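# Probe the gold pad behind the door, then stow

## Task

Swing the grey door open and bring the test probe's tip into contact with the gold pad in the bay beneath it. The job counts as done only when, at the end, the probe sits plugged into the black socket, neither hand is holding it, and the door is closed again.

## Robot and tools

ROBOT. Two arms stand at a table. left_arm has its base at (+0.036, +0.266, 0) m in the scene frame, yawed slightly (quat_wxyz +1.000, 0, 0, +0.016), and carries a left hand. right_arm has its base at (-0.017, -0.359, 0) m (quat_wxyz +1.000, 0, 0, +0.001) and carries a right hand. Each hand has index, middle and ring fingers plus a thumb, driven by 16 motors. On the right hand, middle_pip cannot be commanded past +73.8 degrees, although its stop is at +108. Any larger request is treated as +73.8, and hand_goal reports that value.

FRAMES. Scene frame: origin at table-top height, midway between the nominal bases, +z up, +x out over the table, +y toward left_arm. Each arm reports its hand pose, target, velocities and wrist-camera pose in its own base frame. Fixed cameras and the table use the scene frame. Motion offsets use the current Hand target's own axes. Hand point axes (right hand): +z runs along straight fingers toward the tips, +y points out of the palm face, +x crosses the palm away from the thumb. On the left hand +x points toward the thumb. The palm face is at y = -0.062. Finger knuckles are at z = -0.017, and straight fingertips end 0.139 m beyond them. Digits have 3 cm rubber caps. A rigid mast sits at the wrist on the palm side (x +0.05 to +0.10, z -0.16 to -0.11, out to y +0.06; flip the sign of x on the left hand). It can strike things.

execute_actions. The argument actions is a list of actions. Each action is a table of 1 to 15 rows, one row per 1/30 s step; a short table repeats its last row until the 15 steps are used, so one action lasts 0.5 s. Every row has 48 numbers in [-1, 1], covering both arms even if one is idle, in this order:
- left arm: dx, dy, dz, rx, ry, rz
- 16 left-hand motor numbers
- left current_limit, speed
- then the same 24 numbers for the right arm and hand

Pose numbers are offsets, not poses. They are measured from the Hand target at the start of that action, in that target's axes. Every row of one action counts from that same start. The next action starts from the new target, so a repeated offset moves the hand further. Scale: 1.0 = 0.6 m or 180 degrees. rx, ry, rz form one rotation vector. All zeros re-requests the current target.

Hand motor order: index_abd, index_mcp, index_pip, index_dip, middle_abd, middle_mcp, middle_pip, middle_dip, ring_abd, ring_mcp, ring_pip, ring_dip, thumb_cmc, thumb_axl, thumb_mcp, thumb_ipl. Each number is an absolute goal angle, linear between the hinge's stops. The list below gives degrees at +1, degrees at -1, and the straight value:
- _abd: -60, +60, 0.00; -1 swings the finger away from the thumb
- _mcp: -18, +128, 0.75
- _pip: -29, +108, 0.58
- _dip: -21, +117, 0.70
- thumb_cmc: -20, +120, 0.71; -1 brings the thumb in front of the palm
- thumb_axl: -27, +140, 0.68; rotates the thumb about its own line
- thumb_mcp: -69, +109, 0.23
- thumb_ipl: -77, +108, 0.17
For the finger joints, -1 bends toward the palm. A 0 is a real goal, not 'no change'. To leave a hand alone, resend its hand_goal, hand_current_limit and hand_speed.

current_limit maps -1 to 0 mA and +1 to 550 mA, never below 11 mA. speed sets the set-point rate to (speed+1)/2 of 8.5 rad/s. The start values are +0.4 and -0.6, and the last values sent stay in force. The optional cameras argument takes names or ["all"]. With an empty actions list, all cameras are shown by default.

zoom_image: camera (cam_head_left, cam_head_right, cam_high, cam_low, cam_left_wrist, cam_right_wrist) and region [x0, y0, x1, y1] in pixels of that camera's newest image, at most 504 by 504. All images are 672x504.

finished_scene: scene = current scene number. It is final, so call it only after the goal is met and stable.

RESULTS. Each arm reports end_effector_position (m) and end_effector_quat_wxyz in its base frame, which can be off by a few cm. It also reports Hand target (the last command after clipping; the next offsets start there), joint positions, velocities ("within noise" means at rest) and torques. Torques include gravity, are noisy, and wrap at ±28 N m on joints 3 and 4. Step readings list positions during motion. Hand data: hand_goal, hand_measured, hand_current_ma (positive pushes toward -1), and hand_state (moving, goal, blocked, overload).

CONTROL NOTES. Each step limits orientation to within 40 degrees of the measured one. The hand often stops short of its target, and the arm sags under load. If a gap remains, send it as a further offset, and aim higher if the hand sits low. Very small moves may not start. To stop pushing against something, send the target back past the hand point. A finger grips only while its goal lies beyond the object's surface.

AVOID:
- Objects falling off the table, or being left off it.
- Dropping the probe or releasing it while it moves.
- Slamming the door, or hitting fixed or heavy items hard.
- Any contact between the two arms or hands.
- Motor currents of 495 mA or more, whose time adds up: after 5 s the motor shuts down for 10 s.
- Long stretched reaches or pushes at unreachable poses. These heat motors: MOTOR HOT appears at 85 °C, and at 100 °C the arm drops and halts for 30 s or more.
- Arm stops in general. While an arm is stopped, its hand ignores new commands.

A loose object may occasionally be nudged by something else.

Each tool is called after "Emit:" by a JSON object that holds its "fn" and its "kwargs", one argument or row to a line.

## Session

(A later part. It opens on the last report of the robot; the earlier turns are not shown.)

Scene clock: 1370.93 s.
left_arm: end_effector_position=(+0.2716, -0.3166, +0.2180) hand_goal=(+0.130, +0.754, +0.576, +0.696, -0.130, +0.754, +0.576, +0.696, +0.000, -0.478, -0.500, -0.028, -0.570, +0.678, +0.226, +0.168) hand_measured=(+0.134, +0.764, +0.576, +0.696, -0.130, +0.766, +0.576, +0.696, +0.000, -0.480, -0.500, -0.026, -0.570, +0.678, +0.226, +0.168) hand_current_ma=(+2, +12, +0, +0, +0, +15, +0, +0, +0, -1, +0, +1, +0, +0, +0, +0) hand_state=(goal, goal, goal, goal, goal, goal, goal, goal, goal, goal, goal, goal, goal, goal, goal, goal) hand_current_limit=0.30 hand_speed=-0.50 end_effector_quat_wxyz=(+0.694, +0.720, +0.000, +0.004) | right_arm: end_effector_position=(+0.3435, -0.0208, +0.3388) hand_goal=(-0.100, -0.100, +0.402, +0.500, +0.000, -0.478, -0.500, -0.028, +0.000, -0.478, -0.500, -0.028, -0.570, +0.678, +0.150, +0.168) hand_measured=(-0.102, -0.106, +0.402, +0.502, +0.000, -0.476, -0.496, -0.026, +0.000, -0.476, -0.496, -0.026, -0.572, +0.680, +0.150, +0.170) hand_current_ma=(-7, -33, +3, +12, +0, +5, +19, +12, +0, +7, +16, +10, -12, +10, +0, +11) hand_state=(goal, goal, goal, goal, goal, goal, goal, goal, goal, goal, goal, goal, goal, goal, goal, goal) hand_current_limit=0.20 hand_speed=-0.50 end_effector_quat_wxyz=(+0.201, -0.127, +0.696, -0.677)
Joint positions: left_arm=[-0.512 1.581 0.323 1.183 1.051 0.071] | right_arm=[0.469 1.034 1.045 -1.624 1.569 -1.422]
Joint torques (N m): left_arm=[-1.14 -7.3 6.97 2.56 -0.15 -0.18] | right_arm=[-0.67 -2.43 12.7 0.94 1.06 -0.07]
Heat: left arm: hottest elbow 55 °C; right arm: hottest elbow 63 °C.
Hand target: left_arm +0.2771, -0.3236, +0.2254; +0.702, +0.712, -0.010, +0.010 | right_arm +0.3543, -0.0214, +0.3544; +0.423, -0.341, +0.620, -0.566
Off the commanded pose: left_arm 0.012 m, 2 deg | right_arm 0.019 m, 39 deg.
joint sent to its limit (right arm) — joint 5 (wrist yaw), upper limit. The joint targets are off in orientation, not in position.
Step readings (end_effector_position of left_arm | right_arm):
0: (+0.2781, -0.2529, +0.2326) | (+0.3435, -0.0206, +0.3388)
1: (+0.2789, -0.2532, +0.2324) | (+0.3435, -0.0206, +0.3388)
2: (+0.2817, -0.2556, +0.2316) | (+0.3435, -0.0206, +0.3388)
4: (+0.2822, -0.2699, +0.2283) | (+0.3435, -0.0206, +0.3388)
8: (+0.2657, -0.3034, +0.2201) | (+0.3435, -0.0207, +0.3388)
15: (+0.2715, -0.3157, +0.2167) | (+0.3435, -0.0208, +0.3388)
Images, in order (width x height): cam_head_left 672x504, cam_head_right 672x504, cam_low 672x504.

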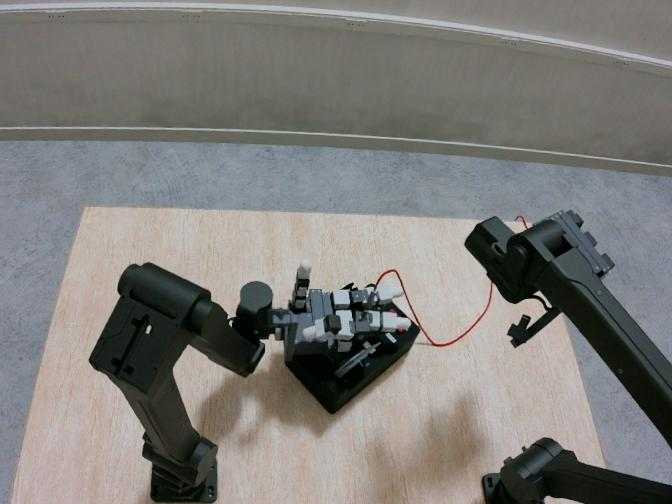

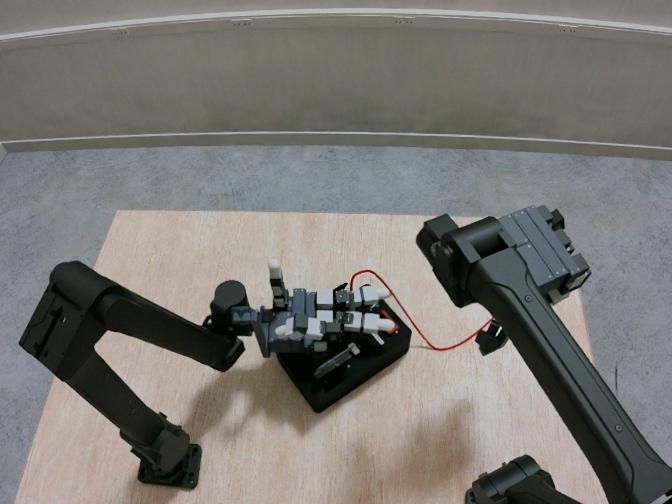

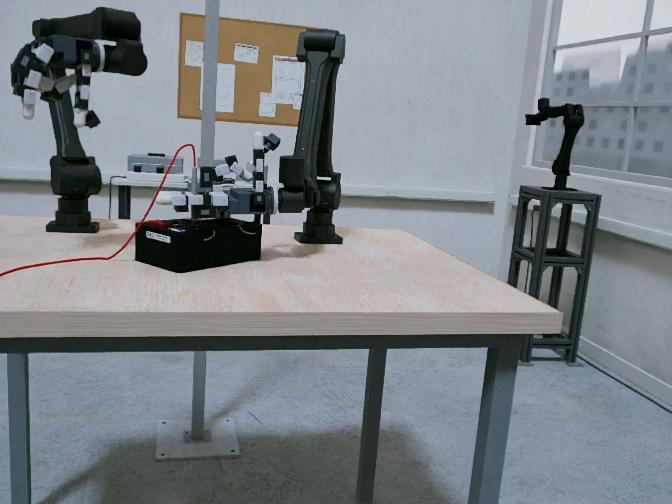

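Emit:
{"fn": "execute_actions", "kwargs": {
  "actions": [
    [[0.01,0.0167,0.0033,0,0,0,0.13,0.754,0.576,-0.61,-0.13,0.754,0.576,-0.61,0,-0.479,-0.5,-0.029,-0.571,0.678,0.225,0.168,0.4,-0.5,0,0,0,0,0,0,-0.1,-0.1,0.401,0.5,0,-0.479,-0.5,-0.029,0,-0.479,-0.5,-0.029,-0.571,0.678,0.15,0.168,0.2,-0.5]],
    [[0.003,0.03,0,0,0,0,0.13,1.0,0.576,-0.61,-0.13,1.0,0.576,-0.61,0,-0.479,-0.5,-0.029,-0.571,0.678,0.225,0.168,0.4,-0.5,0,0,0,0,0,0,-0.1,-0.1,0.401,0.5,0,-0.479,-0.5,-0.029,0,-0.479,-0.5,-0.029,-0.571,0.678,0.15,0.168,0.2,-0.5]]
  ],
  "cameras": ["cam_head_left","cam_head_right","cam_low"]
}}

Emit:
{"fn": "zoom_image", "kwargs": {
  "camera": "cam_head_left",
  "region": [280, 240, 440, 390]
}}

Emit:
{"fn": "zoom_image", "kwargs": {
  "camera": "cam_head_right",
  "region": [280, 240, 440, 390]
}}

Emit:
{"fn": "zoom_image", "kwargs": {
  "camera": "cam_low",
  "region": [120, 100, 320, 290]
}}

Scene clock: 1387.73 s.
left_arm: end_effector_position=(+0.2782, -0.3196, +0.2423) hand_goal=(+0.130, +1.000, +0.576, -0.610, -0.130, +1.000, +0.576, -0.610, +0.000, -0.478, -0.500, -0.028, -0.570, +0.678, +0.226, +0.168) hand_measured=(+0.132, +1.000, +0.576, -0.606, -0.130, +1.000, +0.576, -0.606, +0.000, -0.480, -0.500, -0.026, -0.570, +0.678, +0.226, +0.168) hand_current_ma=(+2, +0, +0, +2, +0, +0, +0, +2, +0, -1, +0, +1, +0, +0, +0, +0) hand_state=(goal, goal, goal, goal, goal, goal, goal, goal, goal, goal, goal, goal, goal, goal, goal, goal) hand_current_limit=0.40 hand_speed=-0.50 end_effector_quat_wxyz=(+0.697, +0.717, +0.000, +0.005) | right_arm: end_effector_position=(+0.3435, -0.0208, +0.3388) hand_goal=(-0.100, -0.100, +0.402, +0.500, +0.000, -0.478, -0.500, -0.028, +0.000, -0.478, -0.500, -0.028, -0.570, +0.678, +0.150, +0.168) hand_measured=(-0.102, -0.106, +0.402, +0.502, +0.000, -0.476, -0.496, -0.026, +0.000, -0.476, -0.496, -0.026, -0.572, +0.680, +0.150, +0.170) hand_current_ma=(-7, -33, +3, +12, +0, +5, +19, +12, +0, +7, +16, +10, -12, +10, +0, +11) hand_state=(goal, goal, goal, goal, goal, goal, goal, goal, goal, goal, goal, goal, goal, goal, goal, goal) hand_current_limit=0.20 hand_speed=-0.50 end_effector_quat_wxyz=(+0.201, -0.127, +0.696, -0.677)
Joint positions: left_arm=[-0.512 1.49 0.35 1.083 1.051 0.056] | right_arm=[0.469 1.034 1.045 -1.624 1.569 -1.422]
Joint torques (N m): left_arm=[-0.85 -8.7 8.17 0.8 -0.08 -0.07] | right_arm=[-0.85 -2.84 12.78 0.87 1.07 -0.08]
Heat: left arm: hottest elbow 53 °C; right arm: hottest elbow 65 °C.
Hand target: left_arm +0.2841, -0.3260, +0.2536; +0.702, +0.713, -0.010, +0.010 | right_arm +0.3543, -0.0214, +0.3544; +0.423, -0.341, +0.620, -0.566
Off the commanded pose: left_arm 0.014 m, 1 deg | right_arm 0.019 m, 39 deg.
joint sent to its limit (right arm) — joint 5 (wrist yaw), upper limit. The joint targets are off in orientation, not in position.
Step readings (end_effector_position of left_arm | right_arm):
0: (+0.2716, -0.3166, +0.2180) | (+0.3435, -0.0208, +0.3388)
1: (+0.2717, -0.3166, +0.2180) | (+0.3435, -0.0208, +0.3388)
2: (+0.2718, -0.3167, +0.2181) | (+0.3435, -0.0208, +0.3388)
4: (+0.2731, -0.3173, +0.2194) | (+0.3435, -0.0208, +0.3388)
8: (+0.2761, -0.3189, +0.2232) | (+0.3435, -0.0208, +0.3388)
15: (+0.2769, -0.3192, +0.2252) | (+0.3435, -0.0208, +0.3388)
16: (+0.2770, -0.3193, +0.2251) | (+0.3435, -0.0208, +0.3388)
17: (+0.2773, -0.3194, +0.2253) | (+0.3435, -0.0208, +0.3388)
19: (+0.2776, -0.3194, +0.2281) | (+0.3435, -0.0208, +0.3388)
23: (+0.2765, -0.3186, +0.2396) | (+0.3435, -0.0208, +0.3388)
30: (+0.2778, -0.3194, +0.2434) | (+0.3435, -0.0208, +0.3388)
Images, in order (width x height): cam_head_left 672x504, cam_head_right 672x504, cam_low 672x504.

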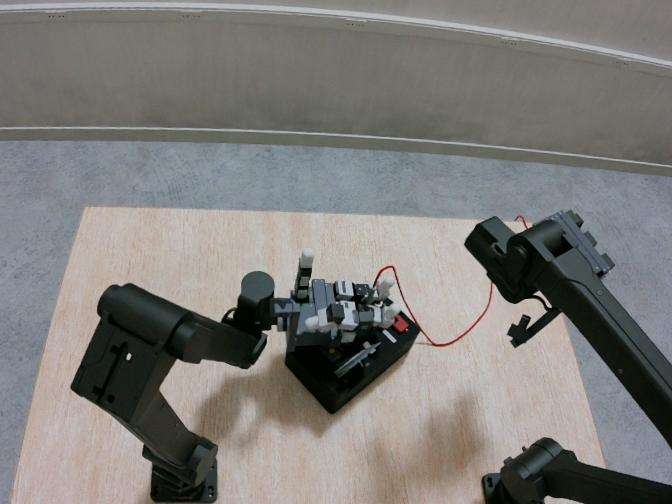

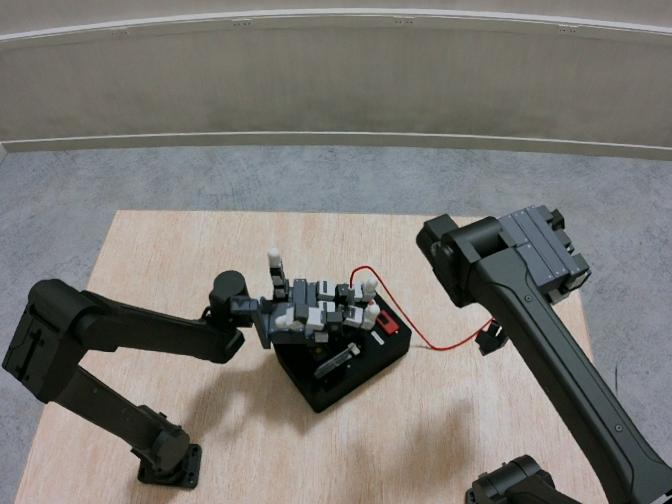

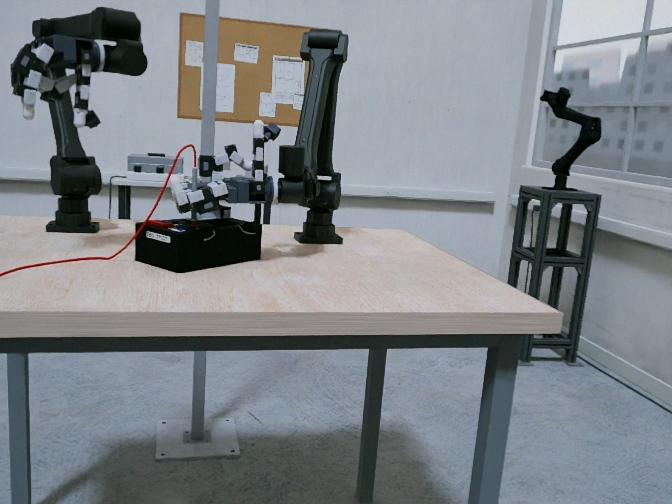

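Scaled by 3.150 from the camera's 672x504 image, which has a finer 960x720 frame.

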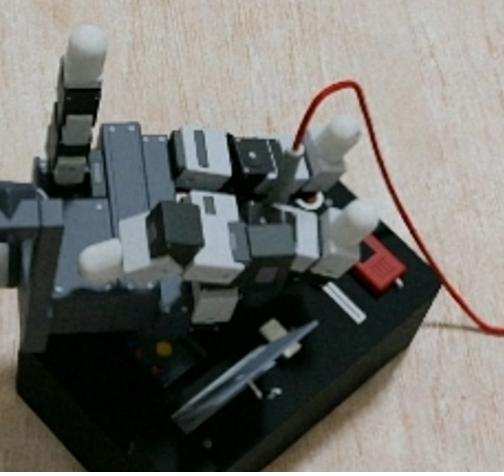

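Scaled by 3.150 from the camera's 672x504 image, which has a finer 960x720 frame.

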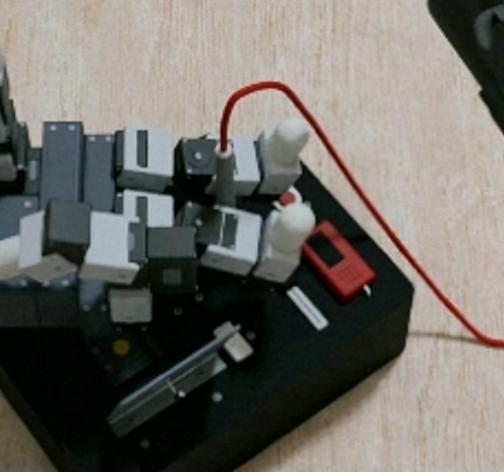

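Scaled by 2.520 from the camera's 672x504 image, which has a finer 960x720 frame.

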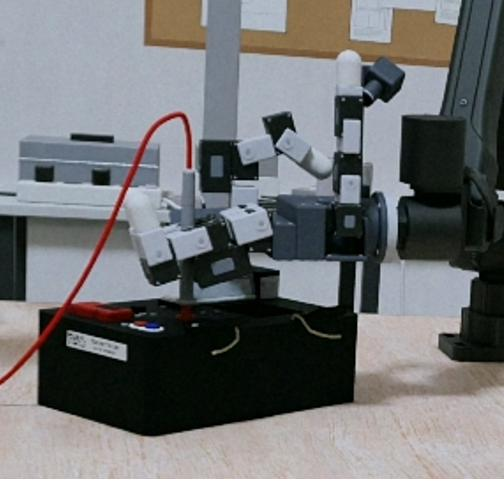

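Emit:
{"fn": "execute_actions", "kwargs": {
  "actions": [
    [[0,0,0,0,0,0,-0.4,1.0,0.576,-0.61,0.4,1.0,0.576,-0.61,0,-0.479,-0.5,-0.029,-0.571,0.678,0.225,0.168,0.79,-0.6,0,0,0,0,0,0,-0.1,-0.1,0.401,0.5,0,-0.479,-0.5,-0.029,0,-0.479,-0.5,-0.029,-0.571,0.678,0.15,0.168,0.2,-0.5]],
    [[0,0,0,0,0,0,-0.4,1.0,0.576,-0.61,0.4,1.0,0.576,-0.61,0,-0.479,-0.5,-0.029,-0.571,0.678,0.225,0.168,0.79,-0.6,0,0,0,0,0,0,-0.1,-0.1,0.401,0.5,0,-0.479,-0.5,-0.029,0,-0.479,-0.5,-0.029,-0.571,0.678,0.15,0.168,0.2,-0.5]]
  ],
  "cameras": ["cam_head_left","cam_head_right","cam_low"]
}}

Emit:
{"fn": "zoom_image", "kwargs": {
  "camera": "cam_head_right",
  "region": [280, 240, 440, 390]
}}

Emit:
{"fn": "zoom_image", "kwargs": {
  "camera": "cam_low",
  "region": [120, 100, 320, 290]
}}

Scene clock: 1398.50 s.
left_arm: end_effector_position=(+0.2781, -0.3197, +0.2420) hand_goal=(-0.400, +1.000, +0.576, -0.610, +0.400, +1.000, +0.576, -0.610, +0.000, -0.478, -0.500, -0.028, -0.570, +0.678, +0.226, +0.168) hand_measured=(-0.090, +0.998, +0.578, -0.606, +0.074, +1.000, +0.580, -0.606, +0.000, -0.480, -0.500, -0.026, -0.570, +0.678, +0.226, +0.168) hand_current_ma=(+492, -2, +2, +2, -492, +0, +3, +2, +0, -1, +0, +1, +0, +0, +0, +0) hand_state=(blocked, goal, goal, goal, blocked, goal, goal, goal, goal, goal, goal, goal, goal, goal, goal, goal) hand_current_limit=0.79 hand_speed=-0.60 end_effector_quat_wxyz=(+0.697, +0.717, +0.000, +0.004) | right_arm: end_effector_position=(+0.3435, -0.0208, +0.3388) hand_goal=(-0.100, -0.100, +0.402, +0.500, +0.000, -0.478, -0.500, -0.028, +0.000, -0.478, -0.500, -0.028, -0.570, +0.678, +0.150, +0.168) hand_measured=(-0.102, -0.106, +0.402, +0.502, +0.000, -0.476, -0.496, -0.026, +0.000, -0.476, -0.496, -0.026, -0.572, +0.680, +0.150, +0.170) hand_current_ma=(-7, -33, +3, +12, +0, +5, +19, +12, +0, +7, +16, +10, -12, +10, +0, +11) hand_state=(goal, goal, goal, goal, goal, goal, goal, goal, goal, goal, goal, goal, goal, goal, goal, goal) hand_current_limit=0.20 hand_speed=-0.50 end_effector_quat_wxyz=(+0.201, -0.127, +0.696, -0.677)
Joint positions: left_arm=[-0.512 1.49 0.35 1.081 1.053 0.056] | right_arm=[0.469 1.034 1.045 -1.624 1.569 -1.422]
Joint torques (N m): left_arm=[-0.79 -8.7 8.16 1.21 -0.13 -0.07] | right_arm=[-0.73 -2.9 12.68 0.96 1.1 -0.06]
Heat: left arm: hottest elbow 52 °C; right arm: hottest elbow 65 °C.
Hand target: left_arm +0.2842, -0.3259, +0.2536; +0.702, +0.713, -0.010, +0.010 | right_arm +0.3543, -0.0214, +0.3544; +0.423, -0.341, +0.620, -0.566
Off the commanded pose: left_arm 0.014 m, 2 deg | right_arm 0.019 m, 39 deg.
joint sent to its limit (right arm) — joint 5 (wrist yaw), upper limit. The joint targets are off in orientation, not in position.
Step readings (end_effector_position of left_arm | right_arm):
0: (+0.2782, -0.3196, +0.2423) | (+0.3435, -0.0208, +0.3388)
1: (+0.2782, -0.3196, +0.2423) | (+0.3435, -0.0208, +0.3388)
2: (+0.2782, -0.3196, +0.2423) | (+0.3435, -0.0208, +0.3388)
4: (+0.2782, -0.3196, +0.2423) | (+0.3435, -0.0208, +0.3388)
8: (+0.2781, -0.3197, +0.2420) | (+0.3435, -0.0208, +0.3388)
15: (+0.2781, -0.3197, +0.2420) | (+0.3435, -0.0208, +0.3388)
16: (+0.2781, -0.3197, +0.2420) | (+0.3435, -0.0208, +0.3388)
17: (+0.2781, -0.3197, +0.2420) | (+0.3435, -0.0208, +0.3388)
19: (+0.2781, -0.3197, +0.2420) | (+0.3435, -0.0208, +0.3388)
23: (+0.2781, -0.3197, +0.2420) | (+0.3435, -0.0208, +0.3388)
30: (+0.2781, -0.3197, +0.2420) | (+0.3435, -0.0208, +0.3388)
Images, in order (width x height): cam_head_left 672x504, cam_head_right 672x504, cam_low 672x504.

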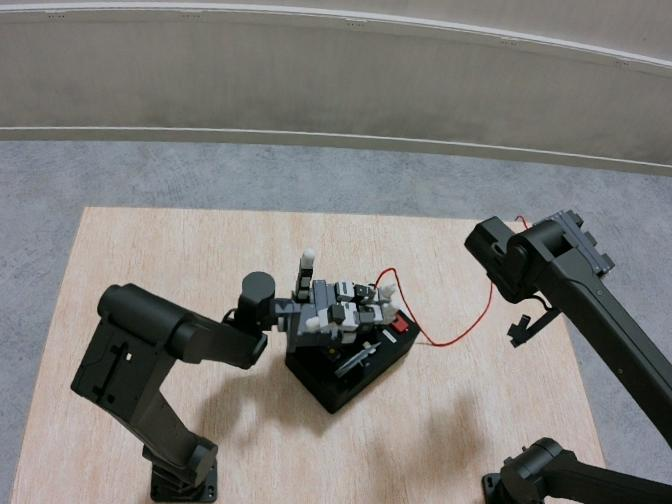

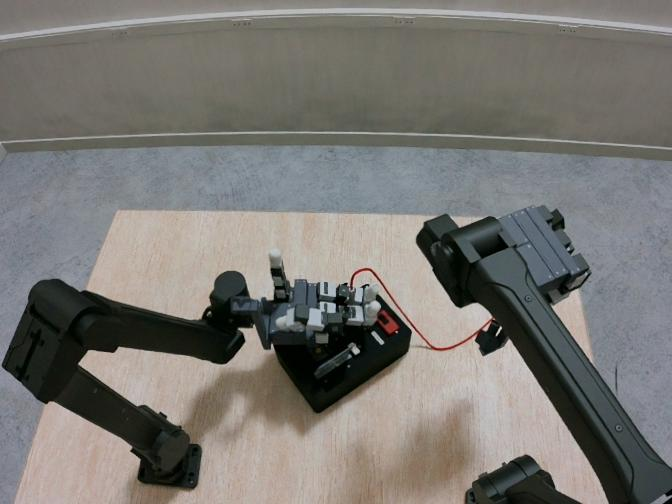

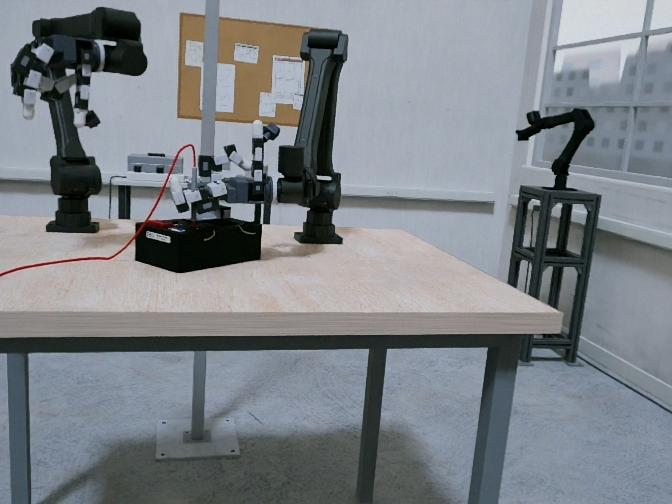

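Scaled by 3.150 from the camera's 672x504 image, which has a finer 960x720 frame.

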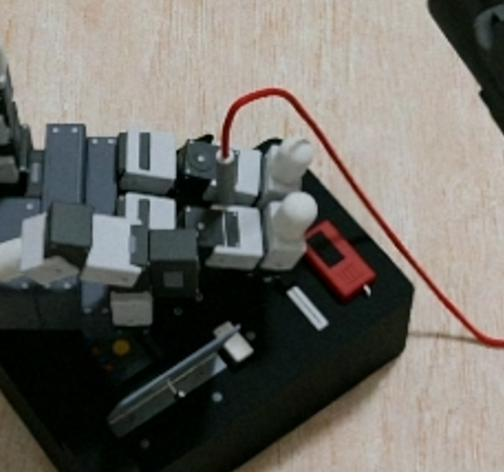

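Scaled by 2.520 from the camera's 672x504 image, which has a finer 960x720 frame.

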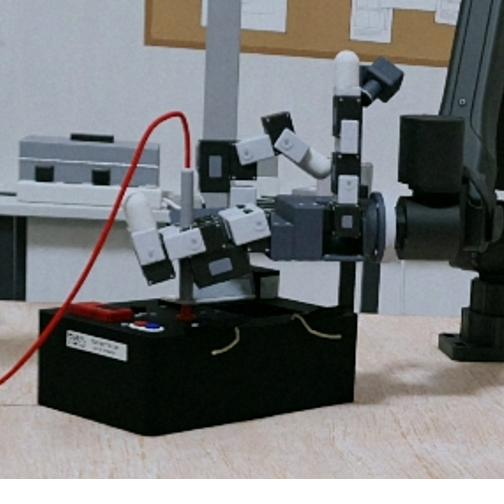

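Emit:
{"fn": "execute_actions", "kwargs": {
  "actions": [
    [[0,0.04,0,0,0,0,-0.4,1.0,0.576,-0.61,0.4,1.0,0.576,-0.61,0,-0.479,-0.5,-0.029,-0.571,0.678,0.225,0.168,0.79,-0.6,0,0,0,0,0,0,-0.1,-0.1,0.401,0.5,0,-0.479,-0.5,-0.029,0,-0.479,-0.5,-0.029,-0.571,0.678,0.15,0.168,0.2,-0.5]],
    [[0,0.04,0,0,0,0,-0.4,1.0,0.576,-0.61,0.4,1.0,0.576,-0.61,0,-0.479,-0.5,-0.029,-0.571,0.678,0.225,0.168,0.79,-0.6,0,0,0,0,0,0,-0.1,-0.1,0.401,0.5,0,-0.479,-0.5,-0.029,0,-0.479,-0.5,-0.029,-0.571,0.678,0.15,0.168,0.2,-0.5]]
  ],
  "cameras": ["cam_head_right","cam_low","cam_head_left"]
}}

Emit:
{"fn": "zoom_image", "kwargs": {
  "camera": "cam_low",
  "region": [120, 100, 320, 290]
}}

Scene clock: 1407.30 s.
left_arm: end_effector_position=(+0.2771, -0.3188, +0.2887) hand_goal=(-0.400, +1.000, +0.576, -0.610, +0.400, +1.000, +0.576, -0.610, +0.000, -0.478, -0.500, -0.028, -0.570, +0.678, +0.226, +0.168) hand_measured=(-0.090, +1.000, +0.576, -0.608, +0.076, +1.000, +0.578, -0.606, +0.000, -0.480, -0.500, -0.026, -0.570, +0.678, +0.226, +0.168) hand_current_ma=(+492, +0, +0, +2, -492, +0, +2, +2, +0, -1, +0, +1, +0, +0, +0, +0) hand_state=(blocked, goal, goal, goal, blocked, goal, goal, goal, goal, goal, goal, goal, goal, goal, goal, goal) hand_current_limit=0.79 hand_speed=-0.60 end_effector_quat_wxyz=(+0.698, +0.717, +0.003, +0.005) | right_arm: end_effector_position=(+0.3435, -0.0208, +0.3388) hand_goal=(-0.100, -0.100, +0.402, +0.500, +0.000, -0.478, -0.500, -0.028, +0.000, -0.478, -0.500, -0.028, -0.570, +0.678, +0.150, +0.168) hand_measured=(-0.102, -0.106, +0.402, +0.502, +0.000, -0.476, -0.496, -0.026, +0.000, -0.476, -0.496, -0.026, -0.572, +0.680, +0.150, +0.170) hand_current_ma=(-7, -33, +3, +12, +0, +5, +19, +12, +0, +7, +16, +10, -12, +10, +0, +11) hand_state=(goal, goal, goal, goal, goal, goal, goal, goal, goal, goal, goal, goal, goal, goal, goal, goal) hand_current_limit=0.20 hand_speed=-0.50 end_effector_quat_wxyz=(+0.201, -0.127, +0.696, -0.677)
Joint positions: left_arm=[-0.514 1.287 0.381 0.853 1.045 0.05] | right_arm=[0.469 1.034 1.045 -1.624 1.569 -1.422]
Joint torques (N m): left_arm=[-1.08 -6.42 10.59 1.07 0.01 -0.01] | right_arm=[-0.97 -2.37 12.9 0.87 1.14 -0.1]
Heat: left arm: hottest elbow 52 °C; right arm: hottest elbow 66 °C.
Hand target: left_arm +0.2827, -0.3267, +0.3016; +0.702, +0.712, -0.010, +0.010 | right_arm +0.3543, -0.0214, +0.3544; +0.423, -0.341, +0.620, -0.566
Off the commanded pose: left_arm 0.016 m, 2 deg | right_arm 0.019 m, 39 deg.
joint sent to its limit (right arm) — joint 5 (wrist yaw), upper limit. The joint targets are off in orientation, not in position.
Step readings (end_effector_position of left_arm | right_arm):
0: (+0.2781, -0.3197, +0.2420) | (+0.3435, -0.0208, +0.3388)
1: (+0.2781, -0.3197, +0.2420) | (+0.3435, -0.0208, +0.3388)
2: (+0.2782, -0.3198, +0.2421) | (+0.3435, -0.0208, +0.3388)
4: (+0.2789, -0.3198, +0.2440) | (+0.3435, -0.0208, +0.3388)
8: (+0.2809, -0.3200, +0.2445) | (+0.3435, -0.0208, +0.3388)
15: (+0.2818, -0.3201, +0.2444) | (+0.3435, -0.0208, +0.3388)
16: (+0.2818, -0.3201, +0.2445) | (+0.3435, -0.0208, +0.3388)
17: (+0.2821, -0.3200, +0.2447) | (+0.3435, -0.0208, +0.3388)
19: (+0.2824, -0.3198, +0.2470) | (+0.3435, -0.0208, +0.3388)
23: (+0.2776, -0.3181, +0.2714) | (+0.3435, -0.0208, +0.3388)
30: (+0.2765, -0.3185, +0.2903) | (+0.3435, -0.0208, +0.3388)
Images, in order (width x height): cam_head_left 672x504, cam_head_right 672x504, cam_low 672x504.

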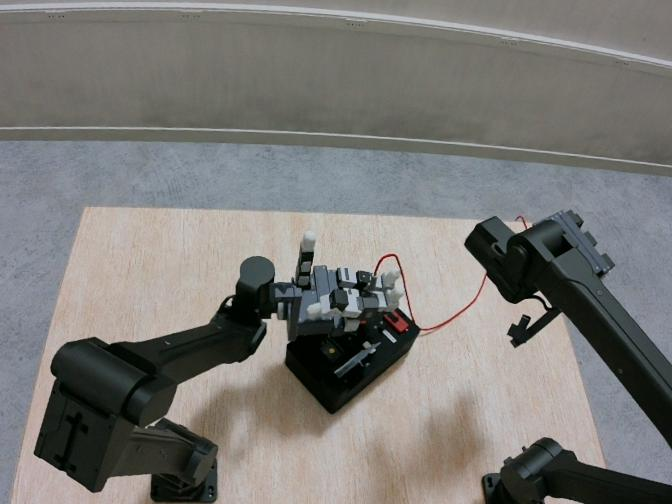

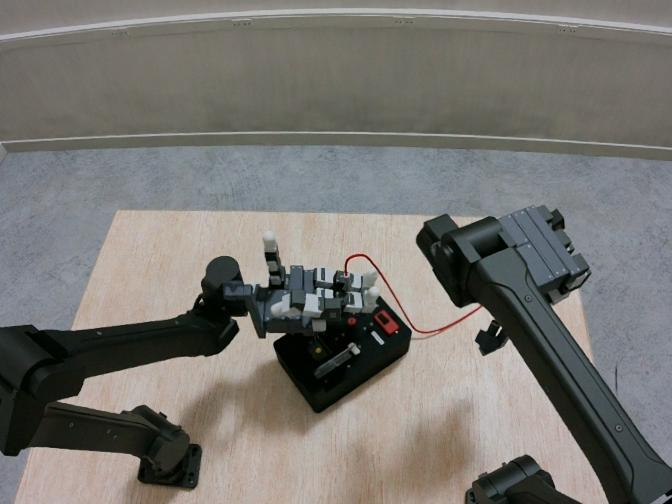

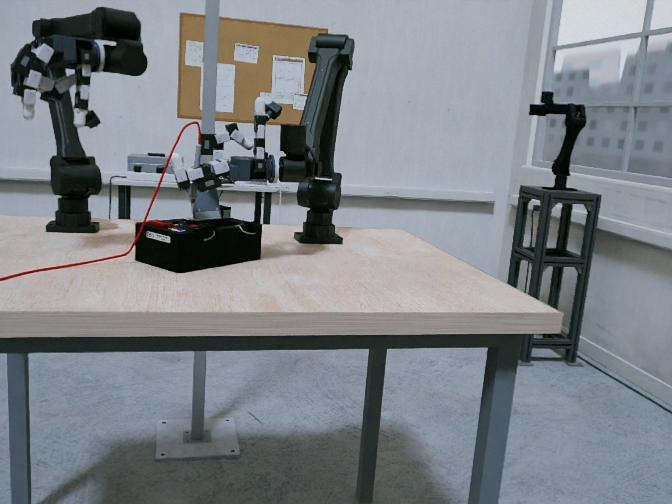

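Scaled by 2.520 from the camera's 672x504 image, which has a finer 960x720 frame.

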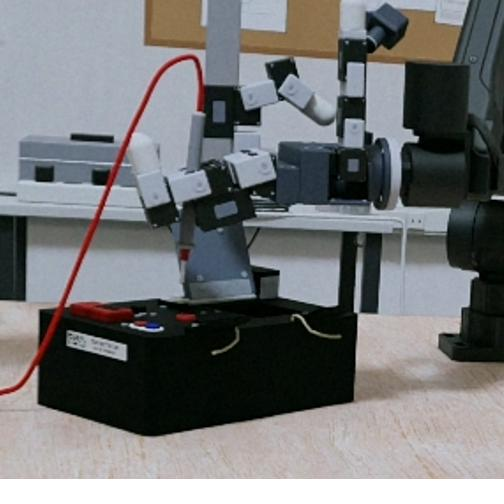

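Emit:
{"fn": "execute_actions", "kwargs": {
  "actions": [
    [[-0.04,0.004,-0.0475,0.028,0,0,-0.4,1.0,0.576,-0.61,0.4,1.0,0.576,-0.61,0,-0.479,-0.5,-0.029,-0.571,0.678,0.225,0.168,0.79,-0.6,0,0,0,0,0,0,-0.1,-0.1,0.401,0.5,0,-0.479,-0.5,-0.029,0,-0.479,-0.5,-0.029,-0.571,0.678,0.15,0.168,0.2,-0.5]],
    [[-0.04,0,-0.0475,0,0,0,-0.4,1.0,0.576,-0.61,0.4,1.0,0.576,-0.61,0,-0.479,-0.5,-0.029,-0.571,0.678,0.225,0.168,0.79,-0.6,0,0,0,0,0,0,-0.1,-0.1,0.401,0.5,0,-0.479,-0.5,-0.029,0,-0.479,-0.5,-0.029,-0.571,0.678,0.15,0.168,0.2,-0.5]]
  ],
  "cameras": ["cam_head_right","cam_low","cam_head_left"]
}}

Emit:
{"fn": "zoom_image", "kwargs": {
  "camera": "cam_low",
  "region": [150, 120, 310, 280]
}}

Emit:
{"fn": "zoom_image", "kwargs": {
  "camera": "cam_head_right",
  "region": [260, 290, 380, 390]
}}

Emit:
{"fn": "zoom_image", "kwargs": {
  "camera": "cam_head_left",
  "region": [270, 290, 390, 390]
}}

Scene clock: 1424.80 s.
left_arm: end_effector_position=(+0.2349, -0.2729, +0.3060) hand_goal=(-0.400, +1.000, +0.576, -0.610, +0.400, +1.000, +0.576, -0.610, +0.000, -0.478, -0.500, -0.028, -0.570, +0.678, +0.226, +0.168) hand_measured=(-0.090, +1.000, +0.576, -0.608, +0.076, +1.000, +0.578, -0.606, +0.000, -0.480, -0.500, -0.026, -0.570, +0.678, +0.226, +0.168) hand_current_ma=(+492, +0, +0, +2, -492, +0, +2, +2, +0, -1, +0, +1, +0, +0, +0, +0) hand_state=(blocked, goal, goal, goal, blocked, goal, goal, goal, goal, goal, goal, goal, goal, goal, goal, goal) hand_current_limit=0.79 hand_speed=-0.60 end_effector_quat_wxyz=(+0.671, +0.742, -0.009, +0.007) | right_arm: end_effector_position=(+0.3435, -0.0208, +0.3388) hand_goal=(-0.100, -0.100, +0.402, +0.500, +0.000, -0.478, -0.500, -0.028, +0.000, -0.478, -0.500, -0.028, -0.570, +0.678, +0.150, +0.168) hand_measured=(-0.102, -0.106, +0.402, +0.502, +0.000, -0.476, -0.496, -0.026, +0.000, -0.476, -0.496, -0.026, -0.572, +0.680, +0.150, +0.170) hand_current_ma=(-7, -33, +3, +12, +0, +5, +19, +12, +0, +7, +16, +10, -12, +10, +0, +11) hand_state=(goal, goal, goal, goal, goal, goal, goal, goal, goal, goal, goal, goal, goal, goal, goal, goal) hand_current_limit=0.20 hand_speed=-0.50 end_effector_quat_wxyz=(+0.201, -0.127, +0.696, -0.677)
Joint positions: left_arm=[-0.401 0.92 0.32 0.346 1.161 0.257] | right_arm=[0.469 1.034 1.045 -1.624 1.569 -1.422]
Joint torques (N m): left_arm=[0.67 -3.84 8.47 1.18 0.25 0.03] | right_arm=[-1.08 -2.49 12.78 0.85 1.09 -0.1]
Heat: left arm: hottest elbow 52 °C; right arm: hottest elbow 66 °C.
Hand target: left_arm +0.2345, -0.2699, +0.3059; +0.670, +0.743, -0.010, +0.011 | right_arm +0.3543, -0.0214, +0.3544; +0.423, -0.341, +0.620, -0.566
Off the commanded pose: left_arm 0.003 m, 1 deg | right_arm 0.019 m, 39 deg.
joint sent to its limit (right arm) — joint 5 (wrist yaw), upper limit. The joint targets are off in orientation, not in position.
Step readings (end_effector_position of left_arm | right_arm):
0: (+0.2771, -0.3188, +0.2887) | (+0.3435, -0.0208, +0.3388)
1: (+0.2770, -0.3189, +0.2884) | (+0.3435, -0.0208, +0.3388)
2: (+0.2760, -0.3192, +0.2872) | (+0.3435, -0.0208, +0.3388)
4: (+0.2730, -0.3174, +0.2880) | (+0.3435, -0.0208, +0.3388)
8: (+0.2622, -0.3070, +0.3041) | (+0.3435, -0.0208, +0.3388)
15: (+0.2584, -0.3003, +0.3057) | (+0.3435, -0.0208, +0.3388)
16: (+0.2587, -0.3002, +0.3039) | (+0.3435, -0.0208, +0.3388)
17: (+0.2577, -0.2991, +0.3023) | (+0.3435, -0.0208, +0.3388)
19: (+0.2530, -0.2929, +0.3008) | (+0.3435, -0.0208, +0.3388)
23: (+0.2386, -0.2794, +0.3059) | (+0.3435, -0.0208, +0.3388)
30: (+0.2354, -0.2728, +0.3088) | (+0.3435, -0.0208, +0.3388)
Images, in order (width x height): cam_head_left 672x504, cam_head_right 672x504, cam_low 672x504.

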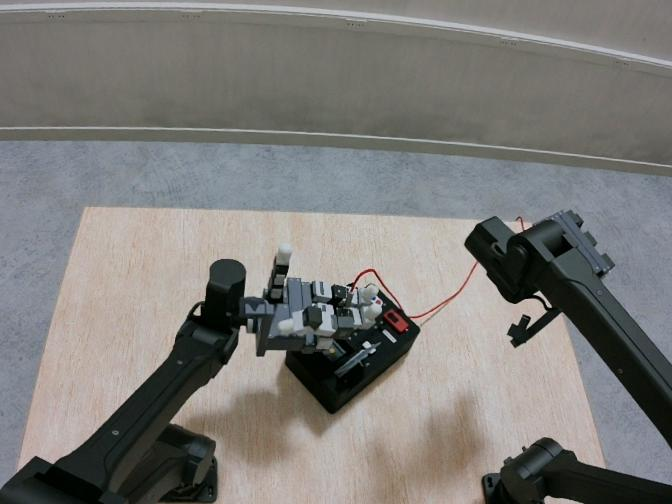

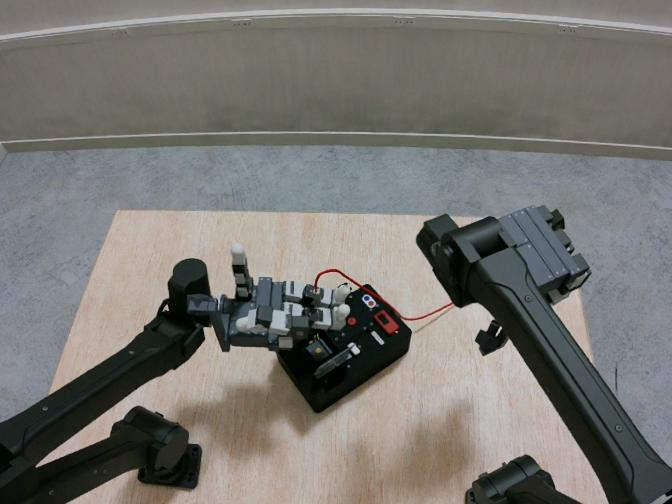

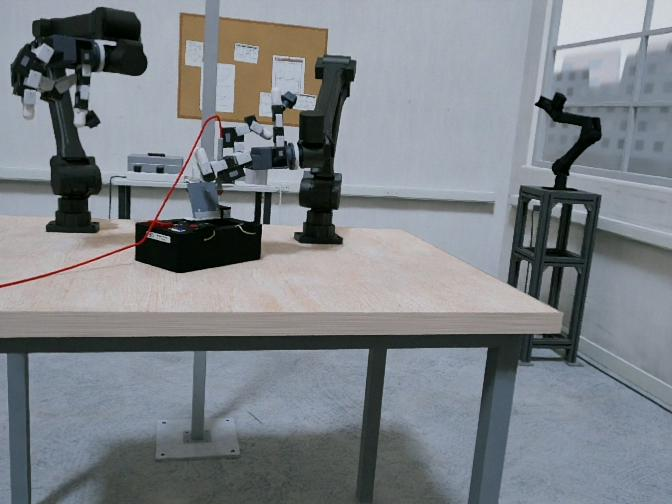

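Scaled by 3.150 from the camera's 672x504 image, which has a finer 960x720 frame.

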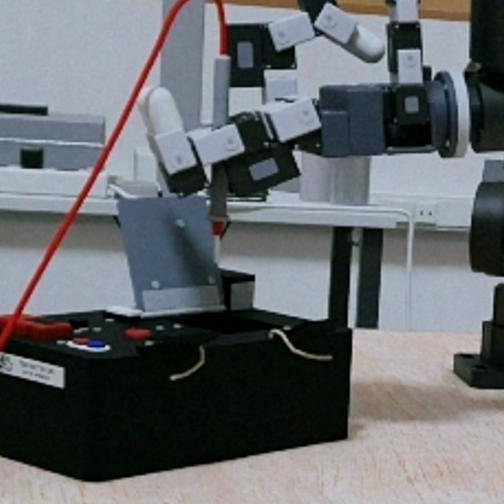

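Scaled by 4.200 from the camera's 672x504 image, which has a finer 960x720 frame.

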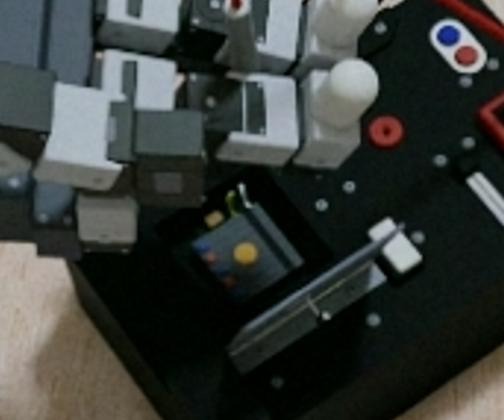

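Scaled by 4.200 from the camera's 672x504 image, which has a finer 960x720 frame.

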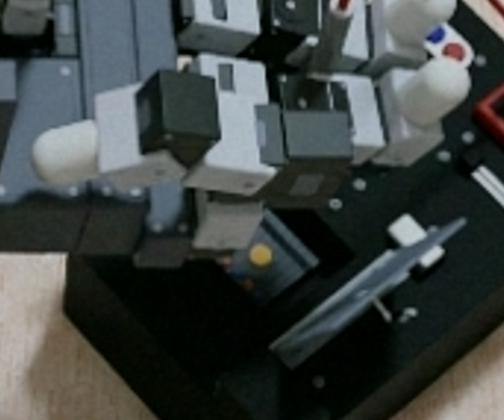

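Emit:
{"fn": "zoom_image", "kwargs": {
  "camera": "cam_low",
  "region": [190, 170, 250, 230]
}}

Scaled by 8.400 from the camera's 672x504 image, which has a finer 960x720 frame.

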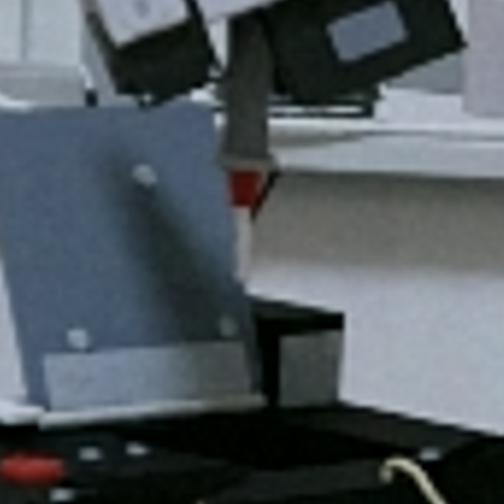

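Emit:
{"fn": "execute_actions", "kwargs": {
  "actions": [
    [[-0.0169,-0.0644,-0.0107,0,0,0,-0.4,1.0,0.576,-0.61,0.4,1.0,0.576,-0.61,0,-0.479,-0.5,-0.029,-0.571,0.678,0.225,0.168,0.79,-0.6,0,0,0,0,0,0,-0.1,-0.1,0.401,0.5,0,-0.479,-0.5,-0.029,0,-0.479,-0.5,-0.029,-0.571,0.678,0.15,0.168,0.2,-0.5]]
  ],
  "cameras": ["cam_head_right","cam_low","cam_head_left","cam_high"]
}}

Emit:
{"fn": "zoom_image", "kwargs": {
  "camera": "cam_head_right",
  "region": [260, 290, 380, 390]
}}

Emit:
{"fn": "zoom_image", "kwargs": {
  "camera": "cam_high",
  "region": [360, 130, 480, 230]
}}

Emit:
{"fn": "zoom_image", "kwargs": {
  "camera": "cam_low",
  "region": [190, 170, 250, 230]
}}

Scene clock: 1465.57 s.
left_arm: end_effector_position=(+0.2254, -0.2622, +0.2700) hand_goal=(-0.400, +1.000, +0.576, -0.610, +0.400, +1.000, +0.576, -0.610, +0.000, -0.478, -0.500, -0.028, -0.570, +0.678, +0.226, +0.168) hand_measured=(-0.090, +1.000, +0.576, -0.608, +0.076, +1.000, +0.578, -0.606, +0.000, -0.480, -0.500, -0.026, -0.570, +0.678, +0.226, +0.168) hand_current_ma=(+492, +0, +0, +2, -492, +0, +2, +2, +0, -1, +0, +1, +0, +0, +0, +0) hand_state=(blocked, goal, goal, goal, blocked, goal, goal, goal, goal, goal, goal, goal, goal, goal, goal, goal) hand_current_limit=0.79 hand_speed=-0.60 end_effector_quat_wxyz=(+0.668, +0.744, -0.007, +0.004) | right_arm: end_effector_position=(+0.3435, -0.0208, +0.3388) hand_goal=(-0.100, -0.100, +0.402, +0.500, +0.000, -0.478, -0.500, -0.028, +0.000, -0.478, -0.500, -0.028, -0.570, +0.678, +0.150, +0.168) hand_measured=(-0.102, -0.106, +0.402, +0.502, +0.000, -0.476, -0.496, -0.026, +0.000, -0.476, -0.496, -0.026, -0.572, +0.680, +0.150, +0.170) hand_current_ma=(-7, -33, +3, +12, +0, +5, +19, +12, +0, +7, +16, +10, -12, +10, +0, +11) hand_state=(goal, goal, goal, goal, goal, goal, goal, goal, goal, goal, goal, goal, goal, goal, goal, goal) hand_current_limit=0.20 hand_speed=-0.50 end_effector_quat_wxyz=(+0.201, -0.127, +0.696, -0.677)
Joint positions: left_arm=[-0.371 0.978 0.24 0.443 1.189 0.291] | right_arm=[0.469 1.034 1.045 -1.624 1.569 -1.422]
Joint torques (N m): left_arm=[0.67 -2.02 7.28 2.65 0.29 0.02] | right_arm=[-1.14 -3.31 12.77 0.88 1.06 -0.04]
Heat: left arm: hottest elbow 52 °C; right arm: hottest elbow 67 °C.
Hand target: left_arm +0.2255, -0.2596, +0.2680; +0.670, +0.743, -0.010, +0.011 | right_arm +0.3543, -0.0214, +0.3544; +0.423, -0.341, +0.620, -0.566
Off the commanded pose: left_arm 0.003 m, 1 deg | right_arm 0.019 m, 39 deg.
joint sent to its limit (right arm) — joint 5 (wrist yaw), upper limit. The joint targets are off in orientation, not in position.
Step readings (end_effector_position of left_arm | right_arm):
0: (+0.2349, -0.2729, +0.3060) | (+0.3435, -0.0208, +0.3388)
1: (+0.2347, -0.2728, +0.3059) | (+0.3435, -0.0208, +0.3388)
2: (+0.2340, -0.2721, +0.3048) | (+0.3435, -0.0208, +0.3388)
4: (+0.2306, -0.2689, +0.2974) | (+0.3435, -0.0208, +0.3388)
8: (+0.2258, -0.2641, +0.2746) | (+0.3435, -0.0208, +0.3388)
15: (+0.2258, -0.2623, +0.2684) | (+0.3435, -0.0208, +0.3388)
Images, in order (width x height): cam_head_left 672x504, cam_head_right 672x504, cam_high 672x504, cam_low 672x504.

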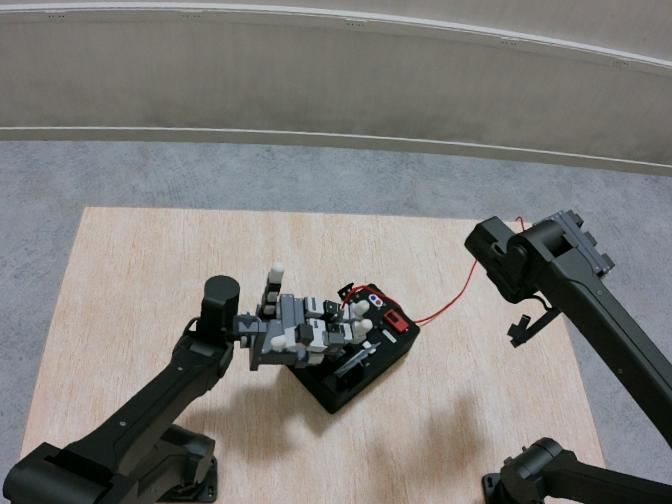

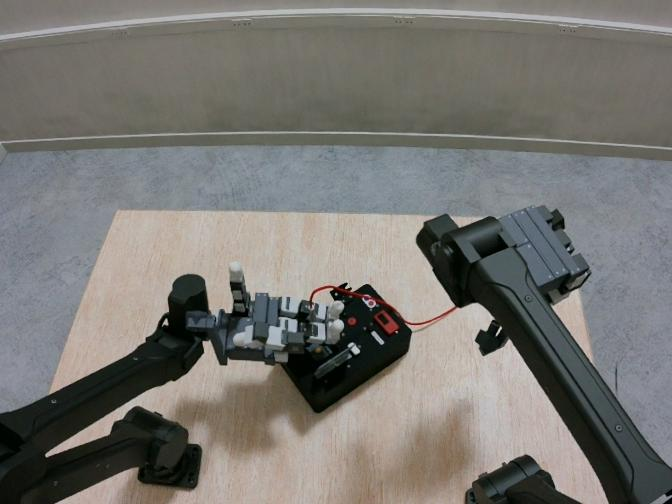

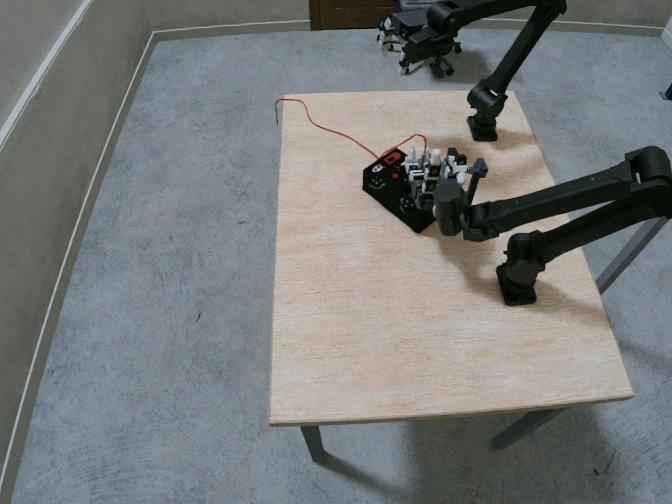

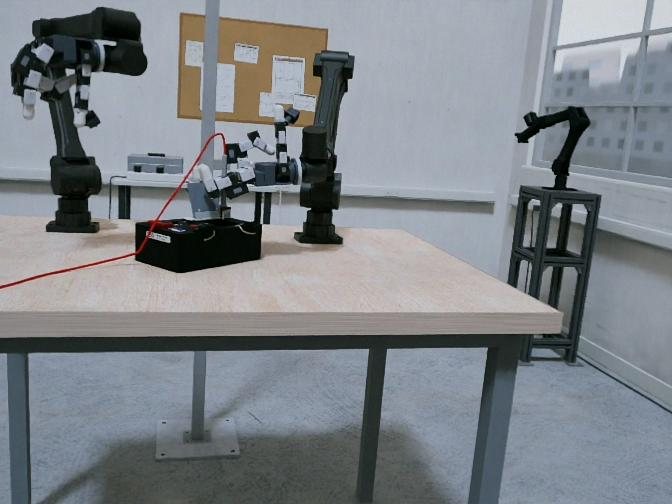

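Scaled by 4.200 from the camera's 672x504 image, which has a finer 960x720 frame.

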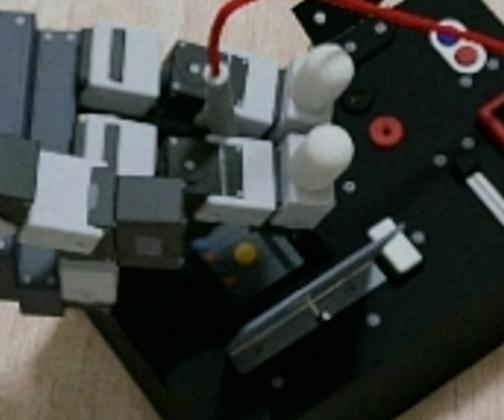

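Scaled by 4.200 from the camera's 672x504 image, which has a finer 960x720 frame.

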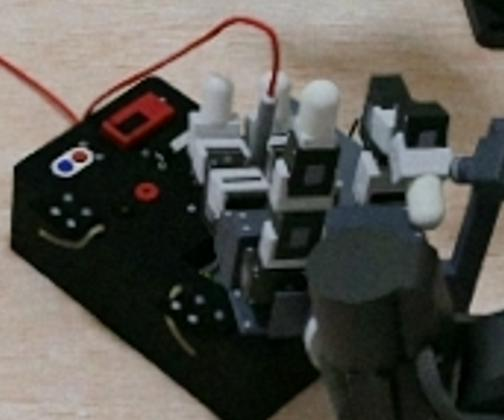

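Scaled by 8.400 from the camera's 672x504 image, which has a finer 960x720 frame.

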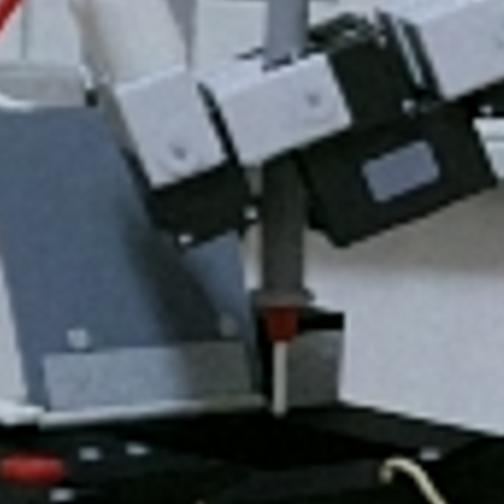

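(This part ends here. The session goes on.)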